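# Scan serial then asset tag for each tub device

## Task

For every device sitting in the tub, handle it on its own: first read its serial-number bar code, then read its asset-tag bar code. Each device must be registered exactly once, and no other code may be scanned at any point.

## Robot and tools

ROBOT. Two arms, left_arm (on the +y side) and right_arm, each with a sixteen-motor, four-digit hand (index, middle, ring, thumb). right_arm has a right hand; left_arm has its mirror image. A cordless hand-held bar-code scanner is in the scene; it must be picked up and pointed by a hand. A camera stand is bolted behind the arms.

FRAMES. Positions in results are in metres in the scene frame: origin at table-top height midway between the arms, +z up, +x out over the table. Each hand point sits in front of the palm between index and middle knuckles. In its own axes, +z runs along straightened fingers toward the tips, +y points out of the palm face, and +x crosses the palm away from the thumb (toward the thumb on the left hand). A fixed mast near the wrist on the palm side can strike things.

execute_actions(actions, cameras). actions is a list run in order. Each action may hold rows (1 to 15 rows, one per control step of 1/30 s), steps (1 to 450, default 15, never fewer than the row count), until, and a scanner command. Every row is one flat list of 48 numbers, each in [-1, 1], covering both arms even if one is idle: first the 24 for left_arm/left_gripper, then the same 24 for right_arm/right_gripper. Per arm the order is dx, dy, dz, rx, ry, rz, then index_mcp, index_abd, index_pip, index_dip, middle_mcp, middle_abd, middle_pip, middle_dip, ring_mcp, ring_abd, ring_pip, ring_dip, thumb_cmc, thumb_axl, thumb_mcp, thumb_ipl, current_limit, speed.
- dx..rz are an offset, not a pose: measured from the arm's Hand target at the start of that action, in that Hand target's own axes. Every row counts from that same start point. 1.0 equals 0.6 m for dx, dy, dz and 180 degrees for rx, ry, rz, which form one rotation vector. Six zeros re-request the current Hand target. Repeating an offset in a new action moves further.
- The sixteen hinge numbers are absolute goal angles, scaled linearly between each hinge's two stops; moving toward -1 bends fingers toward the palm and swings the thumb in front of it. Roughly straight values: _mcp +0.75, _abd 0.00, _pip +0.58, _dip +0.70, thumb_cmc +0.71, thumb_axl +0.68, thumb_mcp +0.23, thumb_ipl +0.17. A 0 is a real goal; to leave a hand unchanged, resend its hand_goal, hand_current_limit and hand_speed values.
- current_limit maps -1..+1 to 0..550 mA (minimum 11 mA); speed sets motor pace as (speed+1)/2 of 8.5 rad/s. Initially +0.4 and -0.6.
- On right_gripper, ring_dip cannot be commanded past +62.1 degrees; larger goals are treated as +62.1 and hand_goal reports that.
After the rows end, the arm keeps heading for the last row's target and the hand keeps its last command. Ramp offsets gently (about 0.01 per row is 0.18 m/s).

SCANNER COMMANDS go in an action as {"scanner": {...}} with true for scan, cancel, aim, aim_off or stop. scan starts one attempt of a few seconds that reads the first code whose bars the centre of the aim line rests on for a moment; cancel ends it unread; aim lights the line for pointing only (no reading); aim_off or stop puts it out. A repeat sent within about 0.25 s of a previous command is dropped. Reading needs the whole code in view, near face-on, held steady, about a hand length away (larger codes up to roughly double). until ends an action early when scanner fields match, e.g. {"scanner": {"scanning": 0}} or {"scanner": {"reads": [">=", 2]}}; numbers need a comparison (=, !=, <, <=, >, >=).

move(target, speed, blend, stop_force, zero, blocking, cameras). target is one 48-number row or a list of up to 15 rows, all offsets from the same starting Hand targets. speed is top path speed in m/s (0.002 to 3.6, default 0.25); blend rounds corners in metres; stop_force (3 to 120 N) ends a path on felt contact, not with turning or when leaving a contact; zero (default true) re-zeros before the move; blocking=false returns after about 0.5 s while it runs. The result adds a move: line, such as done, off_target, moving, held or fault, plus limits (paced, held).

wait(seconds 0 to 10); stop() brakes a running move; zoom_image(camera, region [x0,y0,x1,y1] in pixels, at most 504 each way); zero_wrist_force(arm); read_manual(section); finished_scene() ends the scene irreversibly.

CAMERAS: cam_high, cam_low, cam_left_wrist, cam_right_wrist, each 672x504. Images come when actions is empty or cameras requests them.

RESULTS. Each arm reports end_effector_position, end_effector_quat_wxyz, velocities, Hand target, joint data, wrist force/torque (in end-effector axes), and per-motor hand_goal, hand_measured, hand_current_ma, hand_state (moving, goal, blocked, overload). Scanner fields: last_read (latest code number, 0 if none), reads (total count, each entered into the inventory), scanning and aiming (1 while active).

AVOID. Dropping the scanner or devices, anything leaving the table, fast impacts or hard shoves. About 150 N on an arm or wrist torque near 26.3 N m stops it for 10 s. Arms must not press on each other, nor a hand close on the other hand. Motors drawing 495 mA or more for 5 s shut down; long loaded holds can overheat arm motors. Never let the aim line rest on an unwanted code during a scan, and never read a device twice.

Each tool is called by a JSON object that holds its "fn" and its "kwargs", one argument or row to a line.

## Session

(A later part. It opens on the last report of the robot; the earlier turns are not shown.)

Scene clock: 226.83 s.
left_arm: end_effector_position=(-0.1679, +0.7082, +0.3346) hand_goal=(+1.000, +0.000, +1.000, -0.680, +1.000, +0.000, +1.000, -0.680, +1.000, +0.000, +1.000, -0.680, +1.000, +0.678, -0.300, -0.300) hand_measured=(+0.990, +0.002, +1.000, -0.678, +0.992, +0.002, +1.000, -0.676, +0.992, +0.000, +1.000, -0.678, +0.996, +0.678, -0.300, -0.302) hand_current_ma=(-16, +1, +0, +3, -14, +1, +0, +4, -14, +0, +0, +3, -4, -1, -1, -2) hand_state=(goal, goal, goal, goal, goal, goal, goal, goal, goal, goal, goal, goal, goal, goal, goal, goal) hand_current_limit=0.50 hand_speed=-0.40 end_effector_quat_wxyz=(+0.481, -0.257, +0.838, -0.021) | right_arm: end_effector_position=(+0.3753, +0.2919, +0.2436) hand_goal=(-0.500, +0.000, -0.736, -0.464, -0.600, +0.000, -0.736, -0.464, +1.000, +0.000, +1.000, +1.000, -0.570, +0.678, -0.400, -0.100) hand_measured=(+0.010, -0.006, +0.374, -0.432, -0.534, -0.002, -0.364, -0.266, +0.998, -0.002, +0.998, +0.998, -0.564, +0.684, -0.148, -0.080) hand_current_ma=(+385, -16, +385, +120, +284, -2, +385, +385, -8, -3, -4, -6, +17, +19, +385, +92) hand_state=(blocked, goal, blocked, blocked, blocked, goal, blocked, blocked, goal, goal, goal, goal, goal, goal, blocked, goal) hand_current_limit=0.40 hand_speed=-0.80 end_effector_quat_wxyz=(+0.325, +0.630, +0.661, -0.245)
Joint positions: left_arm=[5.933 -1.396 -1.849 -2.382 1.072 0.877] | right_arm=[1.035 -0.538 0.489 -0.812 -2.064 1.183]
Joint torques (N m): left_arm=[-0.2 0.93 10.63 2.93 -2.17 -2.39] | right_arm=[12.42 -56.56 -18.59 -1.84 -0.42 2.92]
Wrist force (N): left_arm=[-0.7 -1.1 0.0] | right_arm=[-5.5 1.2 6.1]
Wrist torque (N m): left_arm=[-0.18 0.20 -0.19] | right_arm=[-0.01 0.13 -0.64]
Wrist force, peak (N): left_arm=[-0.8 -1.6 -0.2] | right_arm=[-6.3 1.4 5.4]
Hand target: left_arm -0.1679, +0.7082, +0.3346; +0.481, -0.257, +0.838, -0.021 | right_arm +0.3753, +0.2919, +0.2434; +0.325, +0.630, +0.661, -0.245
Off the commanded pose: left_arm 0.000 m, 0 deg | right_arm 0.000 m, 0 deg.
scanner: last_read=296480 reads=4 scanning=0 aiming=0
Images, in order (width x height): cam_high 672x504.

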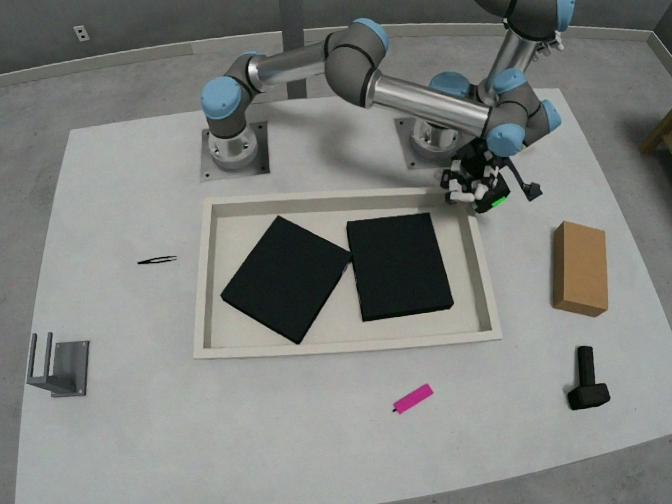

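{"fn": "move", "kwargs": {
  "target": [
    [0,0,0,0,0,0,1,0,1,-0.681,1,0,1,-0.681,1,0,1,-0.681,1,0.678,-0.3,-0.3,0.5,-0.4,-0.0861,0.0102,-0.0781,0,0,0,-0.5,0,-0.737,-0.464,-0.6,0,-0.737,-0.464,1,0,1,1,-0.571,0.678,-0.4,-0.1,0.4,-0.8],
    [0,0,0,0,0,0,1,0,1,-0.681,1,0,1,-0.681,1,0,1,-0.681,1,0.678,-0.3,-0.3,0.5,-0.4,-0.5175,-0.0083,0.2548,0.2233,0.071,0.261,-0.5,0,-0.737,-0.464,-0.6,0,-0.737,-0.464,1,0,1,1,-0.571,0.678,-0.4,-0.1,0.4,-0.8],
    [0,0,0,0,0,0,1,0,1,-0.681,1,0,1,-0.681,1,0,1,-0.681,1,0.678,-0.3,-0.3,0.5,-0.4,-0.7997,-0.0285,0.5387,0.4941,-0.0071,0.5594,-0.5,0,-0.737,-0.464,-0.6,0,-0.737,-0.464,1,0,1,1,-0.571,0.678,-0.4,-0.1,0.4,-0.8]
  ],
  "speed": [0.2, 0.3, 0.3],
  "blend": [0.02, 0.05, 0],
  "cameras": ["cam_high"]
}}

Scene clock: 232.43 s.
left_arm: end_effector_position=(-0.1679, +0.7082, +0.3346) hand_goal=(+1.000, +0.000, +1.000, -0.680, +1.000, +0.000, +1.000, -0.680, +1.000, +0.000, +1.000, -0.680, +1.000, +0.678, -0.300, -0.300) hand_measured=(+0.990, +0.002, +1.000, -0.678, +0.992, +0.002, +1.000, -0.676, +0.992, +0.000, +1.000, -0.678, +0.996, +0.678, -0.300, -0.302) hand_current_ma=(-16, +1, +0, +3, -14, +1, +0, +4, -14, +0, +0, +3, -4, -1, -1, -2) hand_state=(goal, goal, goal, goal, goal, goal, goal, goal, goal, goal, goal, goal, goal, goal, goal, goal) hand_current_limit=0.50 hand_speed=-0.40 end_effector_quat_wxyz=(+0.481, -0.257, +0.838, -0.021) | right_arm: end_effector_position=(+0.3953, -0.2700, +0.3803) hand_goal=(-0.500, +0.000, -0.736, -0.464, -0.600, +0.000, -0.736, -0.464, +1.000, +0.000, +1.000, +1.000, -0.570, +0.678, -0.400, -0.100) hand_measured=(+0.010, -0.006, +0.374, -0.432, -0.534, -0.002, -0.364, -0.266, +0.998, -0.002, +0.998, +0.998, -0.564, +0.684, -0.148, -0.080) hand_current_ma=(+385, -16, +385, +120, +284, -2, +385, +385, -8, -3, -4, -6, +17, +19, +385, +92) hand_state=(blocked, goal, blocked, blocked, blocked, goal, blocked, blocked, goal, goal, goal, goal, goal, goal, blocked, goal) hand_current_limit=0.40 hand_speed=-0.80 end_effector_quat_wxyz=(-0.083, +0.898, -0.331, -0.279)
Joint positions: left_arm=[5.933 -1.396 -1.849 -2.382 1.072 0.877] | right_arm=[-0.192 -1.301 1.31 -1.039 -1.32 2.025]
Joint torques (N m): left_arm=[2.63 2.3 10.68 2.95 -2.07 -2.3] | right_arm=[-8.81 -25.34 -31.26 0.82 -0.98 -1.49]
Wrist force (N): left_arm=[-0.7 -1.7 0.0] | right_arm=[-6.0 1.0 5.6]
Wrist torque (N m): left_arm=[-0.27 0.20 -0.18] | right_arm=[0.03 0.23 -0.57]
Wrist force, peak (N): left_arm=[-0.8 -1.7 0.1] | right_arm=[-6.1 0.9 5.8]
Hand target: left_arm -0.1679, +0.7082, +0.3346; +0.481, -0.257, +0.838, -0.021 | right_arm +0.3953, -0.2701, +0.3803; -0.083, +0.898, -0.331, -0.279
Off the commanded pose: left_arm 0.000 m, 0 deg | right_arm 0.000 m, 0 deg.
scanner: last_read=296480 reads=4 scanning=0 aiming=0
move: done
Images, in order (width x height): cam_high 672x504.

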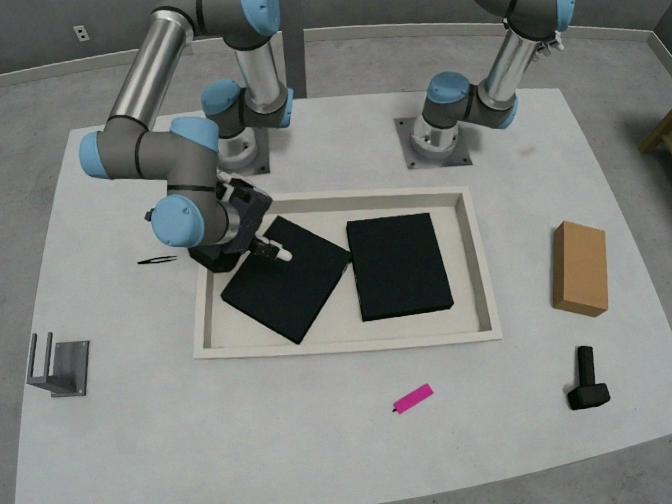

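{"fn": "move", "kwargs": {
  "target": [
    [0,0,0,0,0,0,1,0,1,-0.681,1,0,1,-0.681,1,0,1,-0.681,1,0.678,-0.3,-0.3,0.5,-0.4,0.2947,0.2252,-0.1483,0.4131,-0.2648,0.2098,-0.5,0,-0.737,-0.464,-0.6,0,-0.737,-0.464,1,0,1,1,-0.571,0.678,-0.4,-0.1,0.4,-0.8],
    [0,0,0,0,0,0,1,0,1,-0.681,1,0,1,-0.681,1,0,1,-0.681,1,0.678,-0.3,-0.3,0.5,-0.4,0.5207,0.2518,-0.0175,0.4131,-0.2648,0.2098,-0.5,0,-0.737,-0.464,-0.6,0,-0.737,-0.464,1,0,1,1,-0.571,0.678,-0.4,-0.1,0.4,-0.8]
  ],
  "speed": [0.3, 0.2],
  "blend": [0.02, 0],
  "cameras": ["cam_high"]
}}

{"fn": "zoom_image", "kwargs": {
  "camera": "cam_high",
  "region": [40, 220, 220, 400]
}}

Scene clock: 236.87 s.
left_arm: end_effector_position=(-0.1679, +0.7082, +0.3346) hand_goal=(+1.000, +0.000, +1.000, -0.680, +1.000, +0.000, +1.000, -0.680, +1.000, +0.000, +1.000, -0.680, +1.000, +0.678, -0.300, -0.300) hand_measured=(+0.990, +0.002, +1.000, -0.678, +0.992, +0.002, +1.000, -0.676, +0.992, +0.000, +1.000, -0.678, +0.996, +0.678, -0.300, -0.302) hand_current_ma=(-16, +1, +0, +3, -14, +1, +0, +4, -14, +0, +0, +3, -4, -1, -1, -2) hand_state=(goal, goal, goal, goal, goal, goal, goal, goal, goal, goal, goal, goal, goal, goal, goal, goal) hand_current_limit=0.50 hand_speed=-0.40 end_effector_quat_wxyz=(+0.481, -0.257, +0.838, -0.021) | right_arm: end_effector_position=(+0.4985, -0.5605, +0.2206) hand_goal=(-0.500, +0.000, -0.736, -0.464, -0.600, +0.000, -0.736, -0.464, +1.000, +0.000, +1.000, +1.000, -0.570, +0.678, -0.400, -0.100) hand_measured=(+0.010, -0.006, +0.374, -0.432, -0.534, -0.002, -0.364, -0.266, +0.998, -0.002, +0.998, +0.998, -0.564, +0.684, -0.148, -0.080) hand_current_ma=(+385, -16, +385, +120, +284, -2, +385, +385, -5, -3, -4, -6, +16, +19, +385, +92) hand_state=(blocked, goal, blocked, blocked, blocked, goal, blocked, blocked, goal, goal, goal, goal, goal, goal, blocked, goal) hand_current_limit=0.40 hand_speed=-0.80 end_effector_quat_wxyz=(+0.613, -0.353, +0.614, +0.352)
Joint positions: left_arm=[5.933 -1.396 -1.849 -2.382 1.072 0.877] | right_arm=[-0.977 -0.692 1.152 -0.464 -0.439 1.574]
Joint torques (N m): left_arm=[5.38 2.55 10.59 2.92 -2.09 -2.33] | right_arm=[13.18 -41.35 -19.74 0.02 -1.26 -2.65]
Wrist force (N): left_arm=[-0.7 -1.7 0.0] | right_arm=[-4.7 1.2 4.5]
Wrist torque (N m): left_arm=[-0.27 0.19 -0.18] | right_arm=[-0.04 0.13 -0.70]
Wrist force, peak (N): left_arm=[-0.9 -1.8 0.1] | right_arm=[-7.1 0.0 6.3]
Hand target: left_arm -0.1679, +0.7082, +0.3346; +0.481, -0.257, +0.838, -0.021 | right_arm +0.4986, -0.5605, +0.2205; +0.613, -0.353, +0.614, +0.352
Off the commanded pose: left_arm 0.000 m, 0 deg | right_arm 0.000 m, 0 deg.
scanner: last_read=296480 reads=4 scanning=0 aiming=0
move: done
Images, in order (width x height): cam_high 672x504.

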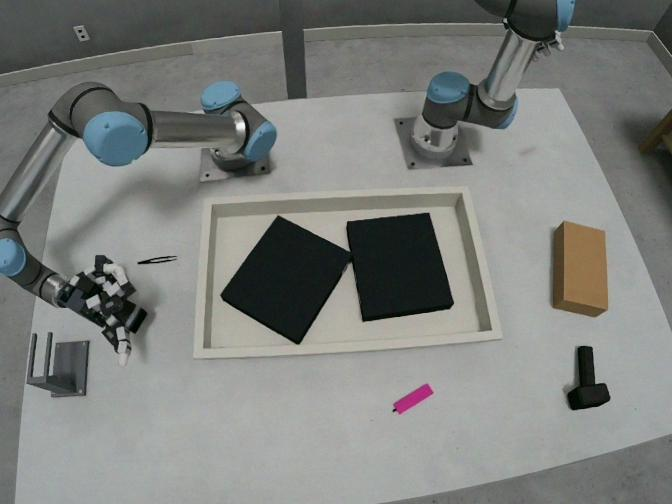

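Scaled by 2.800 from the camera's 672x504 image, which has a finer 960x720 frame.

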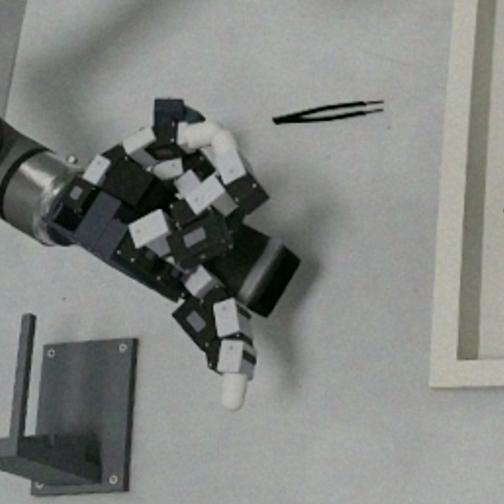

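{"fn": "move", "kwargs": {
  "target": [0,0,0,0,0,0,1,0,1,-0.681,1,0,1,-0.681,1,0,1,-0.681,1,0.678,-0.3,-0.3,0.5,-0.4,0.07,0,0,0,0,0,-0.5,0,-0.737,-0.464,-0.6,0,-0.737,-0.464,1,0,1,1,-0.571,0.678,-0.4,-0.1,0.4,-0.8],
  "speed": 0.12
}}

{"fn": "move", "kwargs": {
  "target": [0,0,0,0,0,0,1,0,1,-0.681,1,0,1,-0.681,1,0,1,-0.681,1,0.678,-0.3,-0.3,0.5,-0.4,0.07,0,0,0,0,0,-0.5,0,-0.737,-0.464,-0.6,0,-0.737,-0.464,1,0,1,1,-0.571,0.678,-0.4,-0.1,0.4,-0.8],
  "speed": 0.015,
  "stop_force": 4,
  "cameras": ["cam_high"]
}}

{"fn": "zoom_image", "kwargs": {
  "camera": "cam_high",
  "region": [40, 220, 220, 400]
}}

Scene clock: 237.87 s.
left_arm: end_effector_position=(-0.1679, +0.7082, +0.3346) hand_goal=(+1.000, +0.000, +1.000, -0.680, +1.000, +0.000, +1.000, -0.680, +1.000, +0.000, +1.000, -0.680, +1.000, +0.678, -0.300, -0.300) hand_measured=(+0.990, +0.002, +1.000, -0.678, +0.992, +0.002, +1.000, -0.676, +0.992, +0.000, +1.000, -0.678, +0.996, +0.678, -0.300, -0.302) hand_current_ma=(-16, +1, +0, +3, -14, +1, +0, +4, -14, +0, +0, +3, -4, -1, -1, -2) hand_state=(goal, goal, goal, goal, goal, goal, goal, goal, goal, goal, goal, goal, goal, goal, goal, goal) hand_current_limit=0.50 hand_speed=-0.40 end_effector_quat_wxyz=(+0.481, -0.257, +0.838, -0.021) | right_arm: end_effector_position=(+0.4986, -0.5605, +0.1785) hand_goal=(-0.500, +0.000, -0.736, -0.464, -0.600, +0.000, -0.736, -0.464, +1.000, +0.000, +1.000, +1.000, -0.570, +0.678, -0.400, -0.100) hand_measured=(+0.010, -0.006, +0.374, -0.432, -0.534, -0.002, -0.364, -0.266, +0.998, -0.002, +0.998, +0.998, -0.564, +0.684, -0.148, -0.080) hand_current_ma=(+385, -16, +385, +120, +284, -2, +385, +385, -5, -3, -4, -6, +16, +19, +385, +92) hand_state=(blocked, goal, blocked, blocked, blocked, goal, blocked, blocked, goal, goal, goal, goal, goal, goal, blocked, goal) hand_current_limit=0.40 hand_speed=-0.80 end_effector_quat_wxyz=(+0.613, -0.353, +0.614, +0.352)
Joint positions: left_arm=[5.933 -1.396 -1.849 -2.382 1.072 0.877] | right_arm=[-0.977 -0.641 1.173 -0.536 -0.439 1.574]
Joint torques (N m): left_arm=[5.94 1.96 9.58 2.91 -2.26 -2.28] | right_arm=[-0.72 -57.55 -27.73 3.2 -1.6 3.23]
Wrist force (N): left_arm=[-1.0 -1.5 0.1] | right_arm=[-4.8 1.1 4.6]
Wrist torque (N m): left_arm=[-0.25 0.24 -0.21] | right_arm=[-0.08 0.14 -0.66]
Wrist force, peak (N): left_arm=[-0.8 -1.6 -0.1] | right_arm=[-6.3 1.0 4.4]
Hand target: left_arm -0.1679, +0.7082, +0.3346; +0.481, -0.257, +0.838, -0.021 | right_arm +0.4986, -0.5606, +0.1785; +0.613, -0.353, +0.614, +0.352
Off the commanded pose: left_arm 0.000 m, 0 deg | right_arm 0.000 m, 0 deg.
scanner: last_read=296480 reads=4 scanning=0 aiming=0
move: done

Scene clock: 240.90 s.
left_arm: end_effector_position=(-0.1679, +0.7082, +0.3346) hand_goal=(+1.000, +0.000, +1.000, -0.680, +1.000, +0.000, +1.000, -0.680, +1.000, +0.000, +1.000, -0.680, +1.000, +0.678, -0.300, -0.300) hand_measured=(+0.990, +0.002, +1.000, -0.678, +0.992, +0.002, +1.000, -0.676, +0.992, +0.000, +1.000, -0.678, +0.996, +0.678, -0.300, -0.302) hand_current_ma=(-16, +1, +0, +3, -14, +1, +0, +4, -14, +0, +0, +3, -4, -1, -1, -2) hand_state=(goal, goal, goal, goal, goal, goal, goal, goal, goal, goal, goal, goal, goal, goal, goal, goal) hand_current_limit=0.50 hand_speed=-0.40 end_effector_quat_wxyz=(+0.481, -0.257, +0.838, -0.021) | right_arm: end_effector_position=(+0.4986, -0.5606, +0.1482) hand_goal=(-0.500, +0.000, -0.736, -0.464, -0.600, +0.000, -0.736, -0.464, +1.000, +0.000, +1.000, +1.000, -0.570, +0.678, -0.400, -0.100) hand_measured=(+0.010, -0.006, +0.374, -0.432, -0.534, -0.002, -0.364, -0.266, +0.998, -0.002, +0.998, +0.998, -0.564, +0.684, -0.148, -0.080) hand_current_ma=(+385, -16, +385, +120, +284, -2, +385, +385, -5, -3, -4, -6, +16, +19, +385, +92) hand_state=(blocked, goal, blocked, blocked, blocked, goal, blocked, blocked, goal, goal, goal, goal, goal, goal, blocked, goal) hand_current_limit=0.40 hand_speed=-0.80 end_effector_quat_wxyz=(+0.613, -0.353, +0.614, +0.352)
Joint positions: left_arm=[5.933 -1.396 -1.849 -2.382 1.072 0.877] | right_arm=[-0.977 -0.6 1.181 -0.584 -0.439 1.574]
Joint torques (N m): left_arm=[7.46 1.59 9.68 2.94 -2.04 -2.24] | right_arm=[-1 -58.84 -22.72 3.02 -1.14 0.11]
Wrist force (N): left_arm=[-0.7 -1.0 -0.2] | right_arm=[-4.8 1.0 4.4]
Wrist torque (N m): left_arm=[-0.17 0.20 -0.20] | right_arm=[-0.07 0.13 -0.70]
Wrist force, peak (N): left_arm=[-0.9 -1.7 0.0] | right_arm=[-12.0 0.9 2.1]
Hand target: left_arm -0.1679, +0.7082, +0.3346; +0.481, -0.257, +0.838, -0.021 | right_arm +0.4986, -0.5606, +0.1482; +0.613, -0.353, +0.614, +0.352 (not the last commanded pose)
Off the commanded pose: left_arm 0.000 m, 0 deg | right_arm 0.012 m, 0 deg.
scanner: last_read=296480 reads=4 scanning=0 aiming=0
move: contact (right_arm)
Images, in order (width x height): cam_high 672x504.

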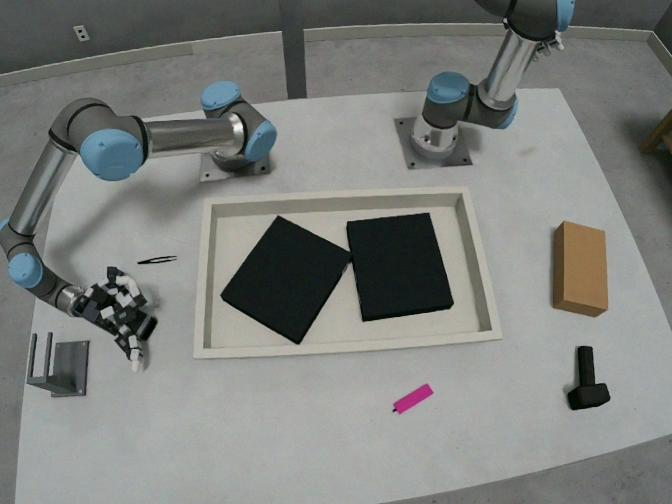

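Scaled by 2.800 from the camera's 672x504 image, which has a finer 960x720 frame.

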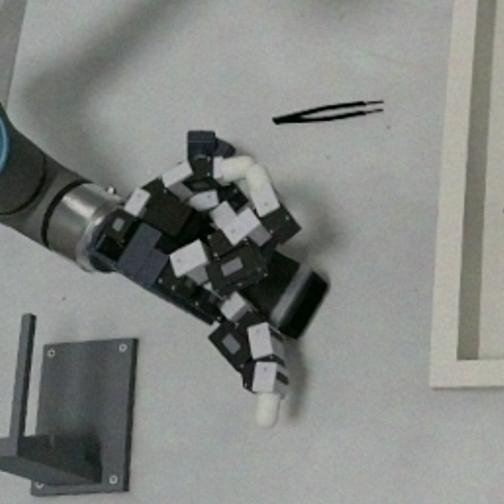

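{"fn": "execute_actions", "kwargs": {
  "actions": [
    {"rows":[[0,0,0,0,0,0,1,0,1,-0.681,1,0,1,-0.681,1,0,1,-0.681,1,0.678,-0.3,-0.3,0.5,-0.4,0.002,0,0,0,0,0,-0.5,0,-0.737,-0.464,-0.6,0,-0.737,-0.464,1,0,1,1,-0.571,0.678,-0.4,-0.1,0.4,-0.8]],"steps":20},
    {"rows":[[0,0,0,0,0,0,1,0,1,-0.681,1,0,1,-0.681,1,0,1,-0.681,1,0.678,-0.3,-0.3,0.5,-0.4,0,0,0,0,0,0,-0.05,0,0.45,-0.3,-0.5,0,-0.3,-0.2,1,0,1,1,-0.571,0.678,0.05,0.1,0.4,-0.85]],"steps":45}
  ],
  "cameras": ["cam_high"]
}}

{"fn": "zoom_image", "kwargs": {
  "camera": "cam_high",
  "region": [60, 240, 200, 380]
}}

Scene clock: 243.57 s.
left_arm: end_effector_position=(-0.1679, +0.7082, +0.3346) hand_goal=(+1.000, +0.000, +1.000, -0.680, +1.000, +0.000, +1.000, -0.680, +1.000, +0.000, +1.000, -0.680, +1.000, +0.678, -0.300, -0.300) hand_measured=(+0.990, +0.002, +1.000, -0.678, +0.992, +0.002, +1.000, -0.676, +0.992, +0.000, +1.000, -0.678, +0.996, +0.678, -0.300, -0.302) hand_current_ma=(-16, +1, +0, +3, -14, +1, +0, +4, -14, +0, +0, +3, -4, -1, -1, -2) hand_state=(goal, goal, goal, goal, goal, goal, goal, goal, goal, goal, goal, goal, goal, goal, goal, goal) hand_current_limit=0.50 hand_speed=-0.40 end_effector_quat_wxyz=(+0.481, -0.257, +0.838, -0.021) | right_arm: end_effector_position=(+0.4986, -0.5606, +0.1470) hand_goal=(-0.050, +0.000, +0.450, -0.300, -0.500, +0.000, -0.300, -0.200, +1.000, +0.000, +1.000, +1.000, -0.570, +0.678, +0.050, +0.100) hand_measured=(-0.048, -0.006, +0.448, -0.302, -0.502, -0.002, -0.302, -0.202, +0.998, -0.002, +0.998, +0.998, -0.576, +0.678, +0.048, +0.098) hand_current_ma=(+8, -16, -7, -6, -8, -2, -6, -6, -5, -3, -4, -6, -18, +1, -3, -6) hand_state=(goal, goal, goal, goal, goal, goal, goal, goal, goal, goal, goal, goal, goal, goal, goal, goal) hand_current_limit=0.40 hand_speed=-0.85 end_effector_quat_wxyz=(+0.613, -0.353, +0.614, +0.352)
Joint positions: left_arm=[5.933 -1.396 -1.849 -2.382 1.072 0.877] | right_arm=[-0.977 -0.598 1.181 -0.586 -0.439 1.574]
Joint torques (N m): left_arm=[8.75 1.81 10.52 2.85 -2.1 -2.31] | right_arm=[13.53 -55.82 -17.97 2.61 0.51 -0.17]
Wrist force (N): left_arm=[-0.6 -0.9 -0.1] | right_arm=[-6.7 1.1 4.2]
Wrist torque (N m): left_arm=[-0.16 0.18 -0.19] | right_arm=[-0.07 0.13 -0.79]
Wrist force, peak (N): left_arm=[-0.6 -1.7 -0.4] | right_arm=[-13.4 1.2 1.7]
Hand target: left_arm -0.1679, +0.7082, +0.3346; +0.481, -0.257, +0.838, -0.021 | right_arm +0.4986, -0.5606, +0.1470; +0.613, -0.353, +0.614, +0.352
Off the commanded pose: left_arm 0.000 m, 0 deg | right_arm 0.000 m, 0 deg.
scanner: last_read=296480 reads=4 scanning=0 aiming=0
Images, in order (width x height): cam_high 672x504.

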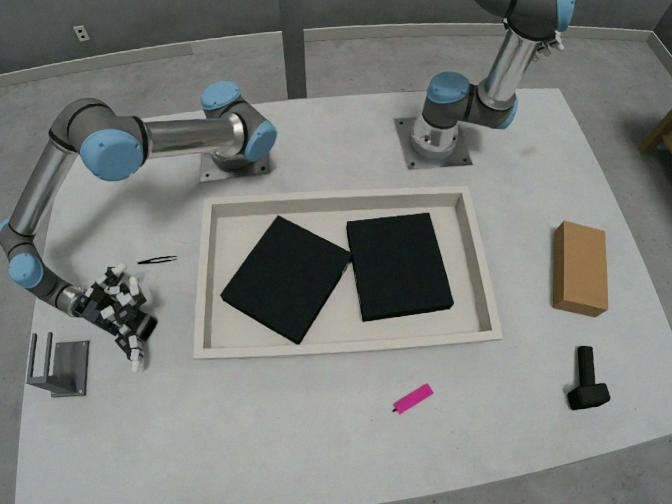

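Scaled by 3.600 from the camera's 672x504 image, which has a finer 960x720 frame.

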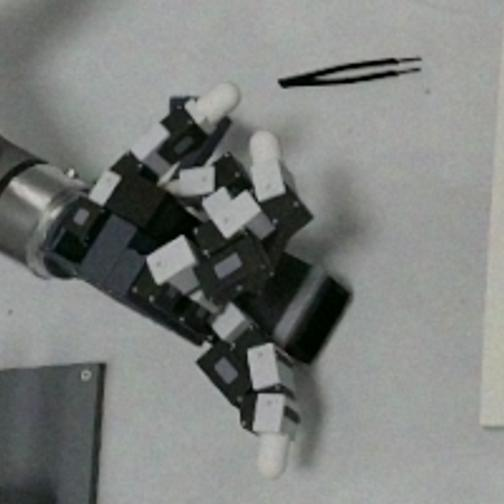

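{"fn": "execute_actions", "kwargs": {
  "actions": [
    {"rows":[[0,0,0,0,0,0,1,0,1,-0.681,1,0,1,-0.681,1,0,1,-0.681,1,0.678,-0.3,-0.3,0.5,-0.4,0,0,0,0,0,0,-0.25,0,0.6,0.7,-0.3,0,0.6,0.7,1,0,1,1,-0.571,0.678,0.3,0.2,0.4,-0.8]],"steps":50}
  ],
  "cameras": ["cam_high"]
}}

{"fn": "zoom_image", "kwargs": {
  "camera": "cam_high",
  "region": [60, 240, 200, 380]
}}

Scene clock: 245.63 s.
left_arm: end_effector_position=(-0.1679, +0.7082, +0.3346) hand_goal=(+1.000, +0.000, +1.000, -0.680, +1.000, +0.000, +1.000, -0.680, +1.000, +0.000, +1.000, -0.680, +1.000, +0.678, -0.300, -0.300) hand_measured=(+0.990, +0.002, +1.000, -0.678, +0.992, +0.002, +1.000, -0.676, +0.992, +0.000, +1.000, -0.678, +0.996, +0.678, -0.300, -0.302) hand_current_ma=(-16, +1, +0, +3, -14, +1, +0, +4, -14, +0, +0, +3, -4, -1, -1, -2) hand_state=(goal, goal, goal, goal, goal, goal, goal, goal, goal, goal, goal, goal, goal, goal, goal, goal) hand_current_limit=0.50 hand_speed=-0.40 end_effector_quat_wxyz=(+0.481, -0.257, +0.838, -0.021) | right_arm: end_effector_position=(+0.4986, -0.5606, +0.1470) hand_goal=(-0.250, +0.000, +0.600, +0.700, -0.300, +0.000, +0.600, +0.700, +1.000, +0.000, +1.000, +1.000, -0.570, +0.678, +0.300, +0.200) hand_measured=(-0.248, -0.006, +0.598, +0.698, -0.302, -0.002, +0.598, +0.698, +0.998, -0.002, +0.998, +0.998, -0.576, +0.678, +0.296, +0.198) hand_current_ma=(+7, -16, -7, -7, -7, -3, -6, -6, -5, -3, -4, -6, -19, +1, -11, -6) hand_state=(goal, goal, goal, goal, goal, goal, goal, goal, goal, goal, goal, goal, goal, goal, goal, goal) hand_current_limit=0.40 hand_speed=-0.80 end_effector_quat_wxyz=(+0.613, -0.353, +0.614, +0.352)
Joint positions: left_arm=[5.933 -1.396 -1.849 -2.382 1.072 0.877] | right_arm=[-0.977 -0.598 1.181 -0.586 -0.439 1.574]
Joint torques (N m): left_arm=[8.21 1.68 10.15 2.85 -2.16 -2.3] | right_arm=[12.61 -55 -19.47 2.46 1.64 -0.12]
Wrist force (N): left_arm=[-0.7 -1.3 0.0] | right_arm=[-6.8 0.9 4.0]
Wrist torque (N m): left_arm=[-0.22 0.20 -0.18] | right_arm=[-0.07 0.14 -0.81]
Wrist force, peak (N): left_arm=[-0.8 -1.6 0.0] | right_arm=[-7.2 1.1 4.1]
Hand target: left_arm -0.1679, +0.7082, +0.3346; +0.481, -0.257, +0.838, -0.021 | right_arm +0.4986, -0.5606, +0.1470; +0.613, -0.353, +0.614, +0.352
Off the commanded pose: left_arm 0.000 m, 0 deg | right_arm 0.000 m, 0 deg.
scanner: last_read=296480 reads=4 scanning=0 aiming=0
Images, in order (width x height): cam_high 672x504.

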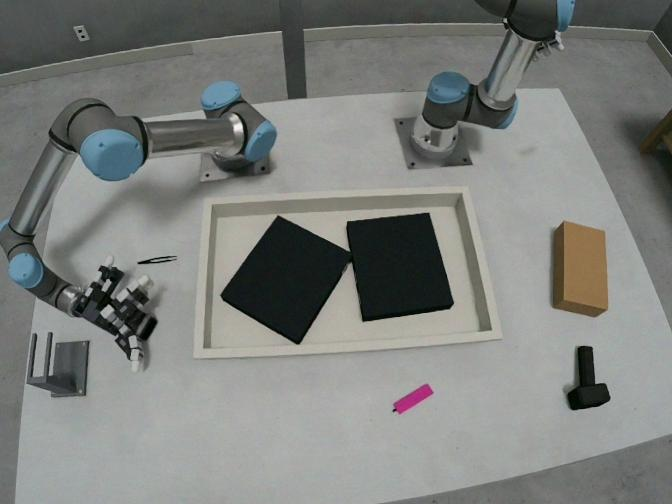

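Scaled by 3.600 from the camera's 672x504 image, which has a finer 960x720 frame.

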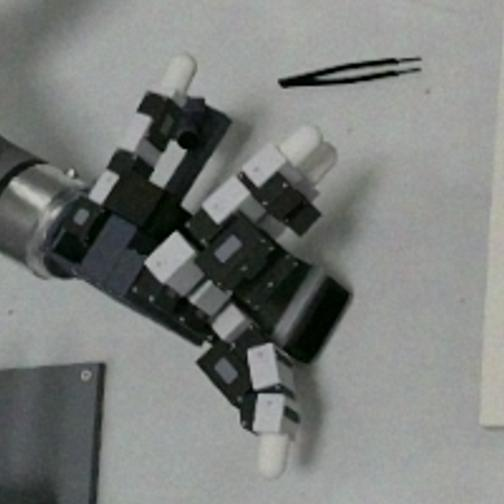

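{"fn": "move", "kwargs": {
  "target": [0,0,0,0,0,0,1,0,1,-0.681,1,0,1,-0.681,1,0,1,-0.681,1,0.678,-0.3,-0.3,0.5,-0.4,0,-0.25,0,0,0,0,-0.25,0,0.6,0.7,-0.3,0,0.6,0.7,1,0,1,1,-0.571,0.678,0.3,0.2,0.4,-0.8],
  "speed": 0.06,
  "stop_force": 6,
  "cameras": ["cam_high"]
}}

{"fn": "zoom_image", "kwargs": {
  "camera": "cam_high",
  "region": [60, 240, 220, 400]
}}

Scene clock: 248.07 s.
left_arm: end_effector_position=(-0.1679, +0.7082, +0.3346) hand_goal=(+1.000, +0.000, +1.000, -0.680, +1.000, +0.000, +1.000, -0.680, +1.000, +0.000, +1.000, -0.680, +1.000, +0.678, -0.300, -0.300) hand_measured=(+0.990, +0.002, +1.000, -0.678, +0.992, +0.002, +1.000, -0.676, +0.992, +0.000, +1.000, -0.678, +0.996, +0.678, -0.300, -0.302) hand_current_ma=(-16, +1, +0, +3, -14, +1, +0, +4, -14, +0, +0, +3, -4, -1, -1, -2) hand_state=(goal, goal, goal, goal, goal, goal, goal, goal, goal, goal, goal, goal, goal, goal, goal, goal) hand_current_limit=0.50 hand_speed=-0.40 end_effector_quat_wxyz=(+0.481, -0.257, +0.838, -0.021) | right_arm: end_effector_position=(+0.5536, -0.5926, +0.1471) hand_goal=(-0.250, +0.000, +0.600, +0.700, -0.300, +0.000, +0.600, +0.700, +1.000, +0.000, +1.000, +1.000, -0.570, +0.678, +0.300, +0.200) hand_measured=(-0.248, -0.006, +0.598, +0.698, -0.302, -0.002, +0.598, +0.698, +0.998, -0.002, +0.998, +0.998, -0.576, +0.678, +0.298, +0.198) hand_current_ma=(+6, -16, -7, -6, -6, -4, -5, -6, -3, -3, -4, -6, -20, +1, -5, -6) hand_state=(goal, goal, goal, goal, goal, goal, goal, goal, goal, goal, goal, goal, goal, goal, goal, goal) hand_current_limit=0.40 hand_speed=-0.80 end_effector_quat_wxyz=(+0.612, -0.353, +0.614, +0.352)
Joint positions: left_arm=[5.933 -1.396 -1.849 -2.382 1.072 0.877] | right_arm=[-0.941 -0.447 0.867 -0.426 -0.402 1.576]
Joint torques (N m): left_arm=[8.84 1.49 10.4 2.79 -2.18 -2.28] | right_arm=[-10.77 -48.29 -14.97 2.52 -1.28 2.29]
Wrist force (N): left_arm=[-0.9 -1.5 -0.2] | right_arm=[-5.6 5.2 5.5]
Wrist torque (N m): left_arm=[-0.23 0.22 -0.20] | right_arm=[0.42 0.02 -0.65]
Wrist force, peak (N): left_arm=[-0.8 -1.8 -0.2] | right_arm=[38.4 64.4 1.6]
Hand target: left_arm -0.1679, +0.7082, +0.3346; +0.481, -0.257, +0.838, -0.021 | right_arm +0.5536, -0.5926, +0.1471; +0.612, -0.353, +0.614, +0.352 (not the last commanded pose)
Off the commanded pose: left_arm 0.000 m, 0 deg | right_arm 0.086 m, 0 deg.
scanner: last_read=296480 reads=4 scanning=0 aiming=0
move: contact (right_arm)
Images, in order (width x height): cam_high 672x504.

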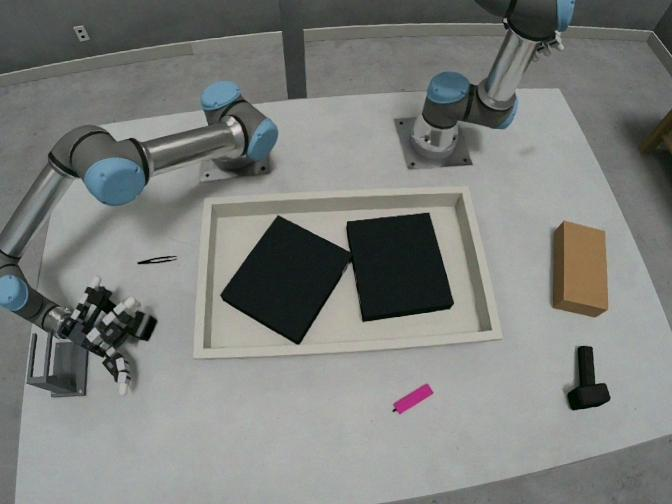

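Scaled by 3.150 from the camera's 672x504 image, which has a finer 960x720 frame.

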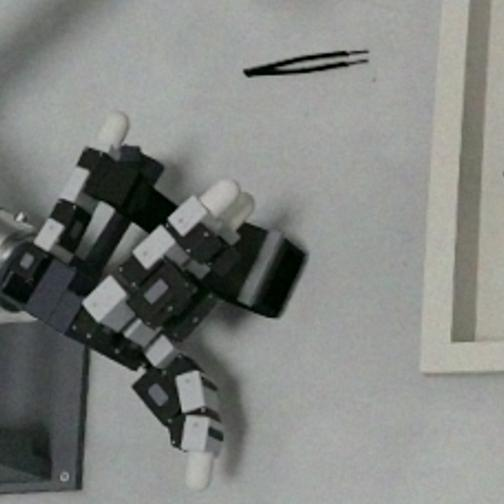

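{"fn": "move", "kwargs": {
  "target": [
    [0,0,0,0,0,0,1,0,1,-0.681,1,0,1,-0.681,1,0,1,-0.681,1,0.678,-0.3,-0.3,0.5,-0.4,0,0.012,0,0,0,0,-0.25,0,0.6,0.7,-0.3,0,0.6,0.7,1,0,1,1,-0.571,0.678,0.3,0.2,0.4,-0.8],
    [0,0,0,0,0,0,1,0,1,-0.681,1,0,1,-0.681,1,0,1,-0.681,1,0.678,-0.3,-0.3,0.5,-0.4,-0.25,0.012,0,0,0,0,-0.25,0,0.6,0.7,-0.3,0,0.6,0.7,1,0,1,1,-0.571,0.678,0.3,0.2,0.4,-0.8]
  ],
  "speed": [0.05, 0.08],
  "cameras": ["cam_high"]
}}

{"fn": "zoom_image", "kwargs": {
  "camera": "cam_high",
  "region": [60, 240, 220, 400]
}}

Scene clock: 251.23 s.
left_arm: end_effector_position=(-0.1679, +0.7082, +0.3346) hand_goal=(+1.000, +0.000, +1.000, -0.680, +1.000, +0.000, +1.000, -0.680, +1.000, +0.000, +1.000, -0.680, +1.000, +0.678, -0.300, -0.300) hand_measured=(+0.990, +0.002, +1.000, -0.678, +0.992, +0.002, +1.000, -0.676, +0.992, +0.000, +1.000, -0.678, +0.996, +0.678, -0.300, -0.302) hand_current_ma=(-16, +1, +0, +3, -14, +1, +0, +4, -14, +0, +0, +3, -4, -1, -1, -2) hand_state=(goal, goal, goal, goal, goal, goal, goal, goal, goal, goal, goal, goal, goal, goal, goal, goal) hand_current_limit=0.50 hand_speed=-0.40 end_effector_quat_wxyz=(+0.481, -0.257, +0.838, -0.021) | right_arm: end_effector_position=(+0.5476, -0.5887, +0.2971) hand_goal=(-0.250, +0.000, +0.600, +0.700, -0.300, +0.000, +0.600, +0.700, +1.000, +0.000, +1.000, +1.000, -0.570, +0.678, +0.300, +0.200) hand_measured=(-0.248, -0.006, +0.598, +0.698, -0.302, -0.002, +0.598, +0.698, +0.998, -0.002, +0.998, +0.998, -0.576, +0.678, +0.298, +0.198) hand_current_ma=(+6, -16, -6, -6, -6, -4, -5, -6, -3, -3, -4, -6, -20, +1, -5, -6) hand_state=(goal, goal, goal, goal, goal, goal, goal, goal, goal, goal, goal, goal, goal, goal, goal, goal) hand_current_limit=0.40 hand_speed=-0.80 end_effector_quat_wxyz=(+0.612, -0.353, +0.614, +0.352)
Joint positions: left_arm=[5.933 -1.396 -1.849 -2.382 1.072 0.877] | right_arm=[-0.944 -0.611 0.79 -0.185 -0.405 1.576]
Joint torques (N m): left_arm=[7.93 2.44 9.78 2.87 -1.97 -2.46] | right_arm=[12.67 -46.38 -9.74 -1.32 0.35 -2.94]
Wrist force (N): left_arm=[-0.9 -1.1 0.0] | right_arm=[-6.9 1.2 4.5]
Wrist torque (N m): left_arm=[-0.19 0.22 -0.20] | right_arm=[-0.04 0.18 -0.81]
Wrist force, peak (N): left_arm=[-1.1 -1.8 -0.1] | right_arm=[11.9 53.0 5.0]
Hand target: left_arm -0.1679, +0.7082, +0.3346; +0.481, -0.257, +0.838, -0.021 | right_arm +0.5475, -0.5887, +0.2970; +0.612, -0.353, +0.614, +0.352
Off the commanded pose: left_arm 0.000 m, 0 deg | right_arm 0.000 m, 0 deg.
scanner: last_read=296480 reads=4 scanning=0 aiming=0
move: done
Images, in order (width x height): cam_high 672x504.

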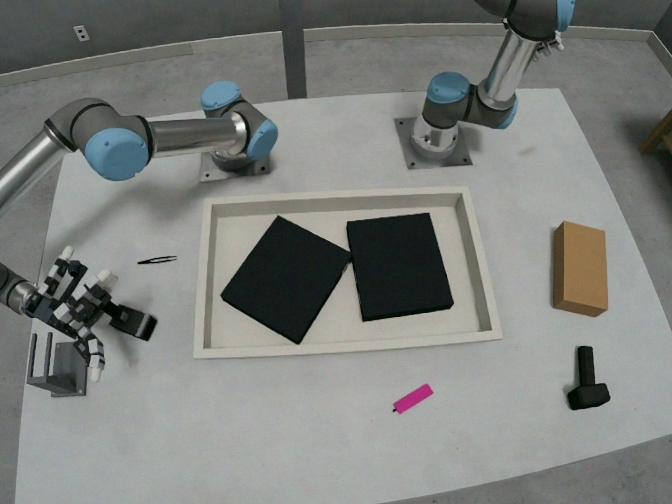

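Scaled by 3.150 from the camera's 672x504 image, which has a finer 960x720 frame.

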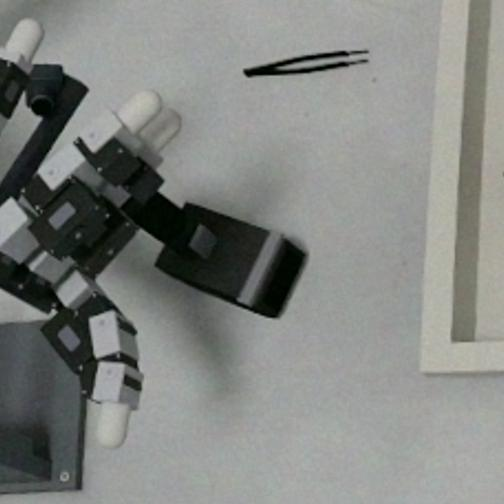

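{"fn": "move", "kwargs": {
  "target": [0,0,0,0,0,0,1,0,1,-0.681,1,0,1,-0.681,1,0,1,-0.681,1,0.678,-0.3,-0.3,0.5,-0.4,-0.1,0,0,0,0,0,-0.25,0,0.6,0.7,-0.3,0,0.6,0.7,1,0,1,1,-0.571,0.678,0.3,0.2,0.4,-0.8],
  "speed": 0.15,
  "cameras": ["cam_high"]
}}

{"fn": "zoom_image", "kwargs": {
  "camera": "cam_high",
  "region": [60, 240, 220, 400]
}}

Scene clock: 252.33 s.
left_arm: end_effector_position=(-0.1679, +0.7082, +0.3346) hand_goal=(+1.000, +0.000, +1.000, -0.680, +1.000, +0.000, +1.000, -0.680, +1.000, +0.000, +1.000, -0.680, +1.000, +0.678, -0.300, -0.300) hand_measured=(+0.990, +0.002, +1.000, -0.678, +0.992, +0.002, +1.000, -0.676, +0.992, +0.000, +1.000, -0.678, +0.996, +0.678, -0.300, -0.302) hand_current_ma=(-16, +1, +0, +3, -14, +1, +0, +4, -14, +0, +0, +3, -4, -1, -1, -2) hand_state=(goal, goal, goal, goal, goal, goal, goal, goal, goal, goal, goal, goal, goal, goal, goal, goal) hand_current_limit=0.50 hand_speed=-0.40 end_effector_quat_wxyz=(+0.481, -0.257, +0.838, -0.021) | right_arm: end_effector_position=(+0.5476, -0.5886, +0.3569) hand_goal=(-0.250, +0.000, +0.600, +0.700, -0.300, +0.000, +0.600, +0.700, +1.000, +0.000, +1.000, +1.000, -0.570, +0.678, +0.300, +0.200) hand_measured=(-0.248, -0.006, +0.598, +0.698, -0.302, -0.002, +0.598, +0.698, +0.998, -0.002, +0.998, +0.998, -0.576, +0.678, +0.298, +0.198) hand_current_ma=(+6, -16, -6, -6, -6, -5, -5, -6, -3, -3, -4, -6, -21, +1, -5, -6) hand_state=(goal, goal, goal, goal, goal, goal, goal, goal, goal, goal, goal, goal, goal, goal, goal, goal) hand_current_limit=0.40 hand_speed=-0.80 end_effector_quat_wxyz=(+0.612, -0.353, +0.614, +0.352)
Joint positions: left_arm=[5.933 -1.396 -1.849 -2.382 1.072 0.877] | right_arm=[-0.944 -0.634 0.681 -0.052 -0.405 1.576]
Joint torques (N m): left_arm=[8.28 2.43 11.27 2.91 -2.03 -2.24] | right_arm=[13.23 -59.49 -20.9 0.83 -1.88 0.6]
Wrist force (N): left_arm=[-0.5 -1.1 -0.1] | right_arm=[-7.0 1.4 4.8]
Wrist torque (N m): left_arm=[-0.19 0.18 -0.17] | right_arm=[-0.03 0.21 -0.71]
Wrist force, peak (N): left_arm=[-0.8 -1.6 0.1] | right_arm=[-8.6 1.5 4.8]
Hand target: left_arm -0.1679, +0.7082, +0.3346; +0.481, -0.257, +0.838, -0.021 | right_arm +0.5476, -0.5885, +0.3570; +0.612, -0.353, +0.614, +0.352
Off the commanded pose: left_arm 0.000 m, 0 deg | right_arm 0.000 m, 0 deg.
scanner: last_read=296480 reads=4 scanning=0 aiming=0
move: done
Images, in order (width x height): cam_high 672x504.

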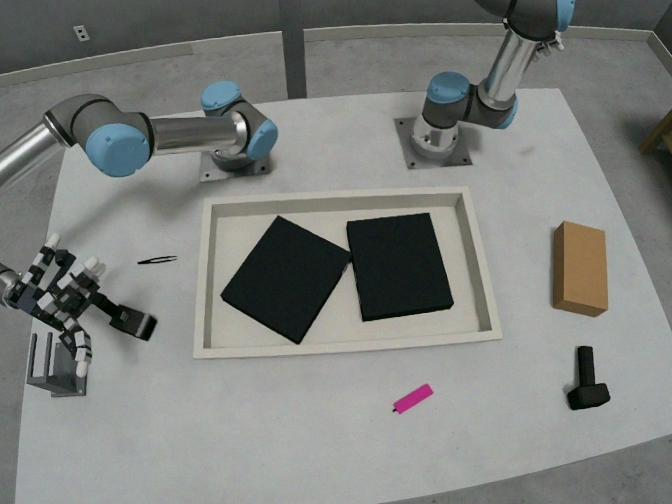

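Scaled by 3.150 from the camera's 672x504 image, which has a finer 960x720 frame.

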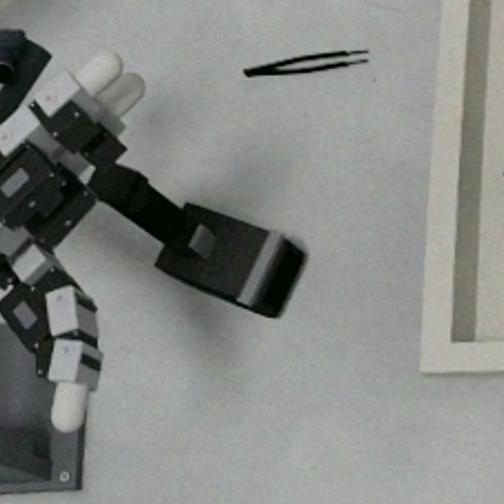

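{"fn": "finished_scene", "kwargs": {

}}

The scene is finished: the task was done.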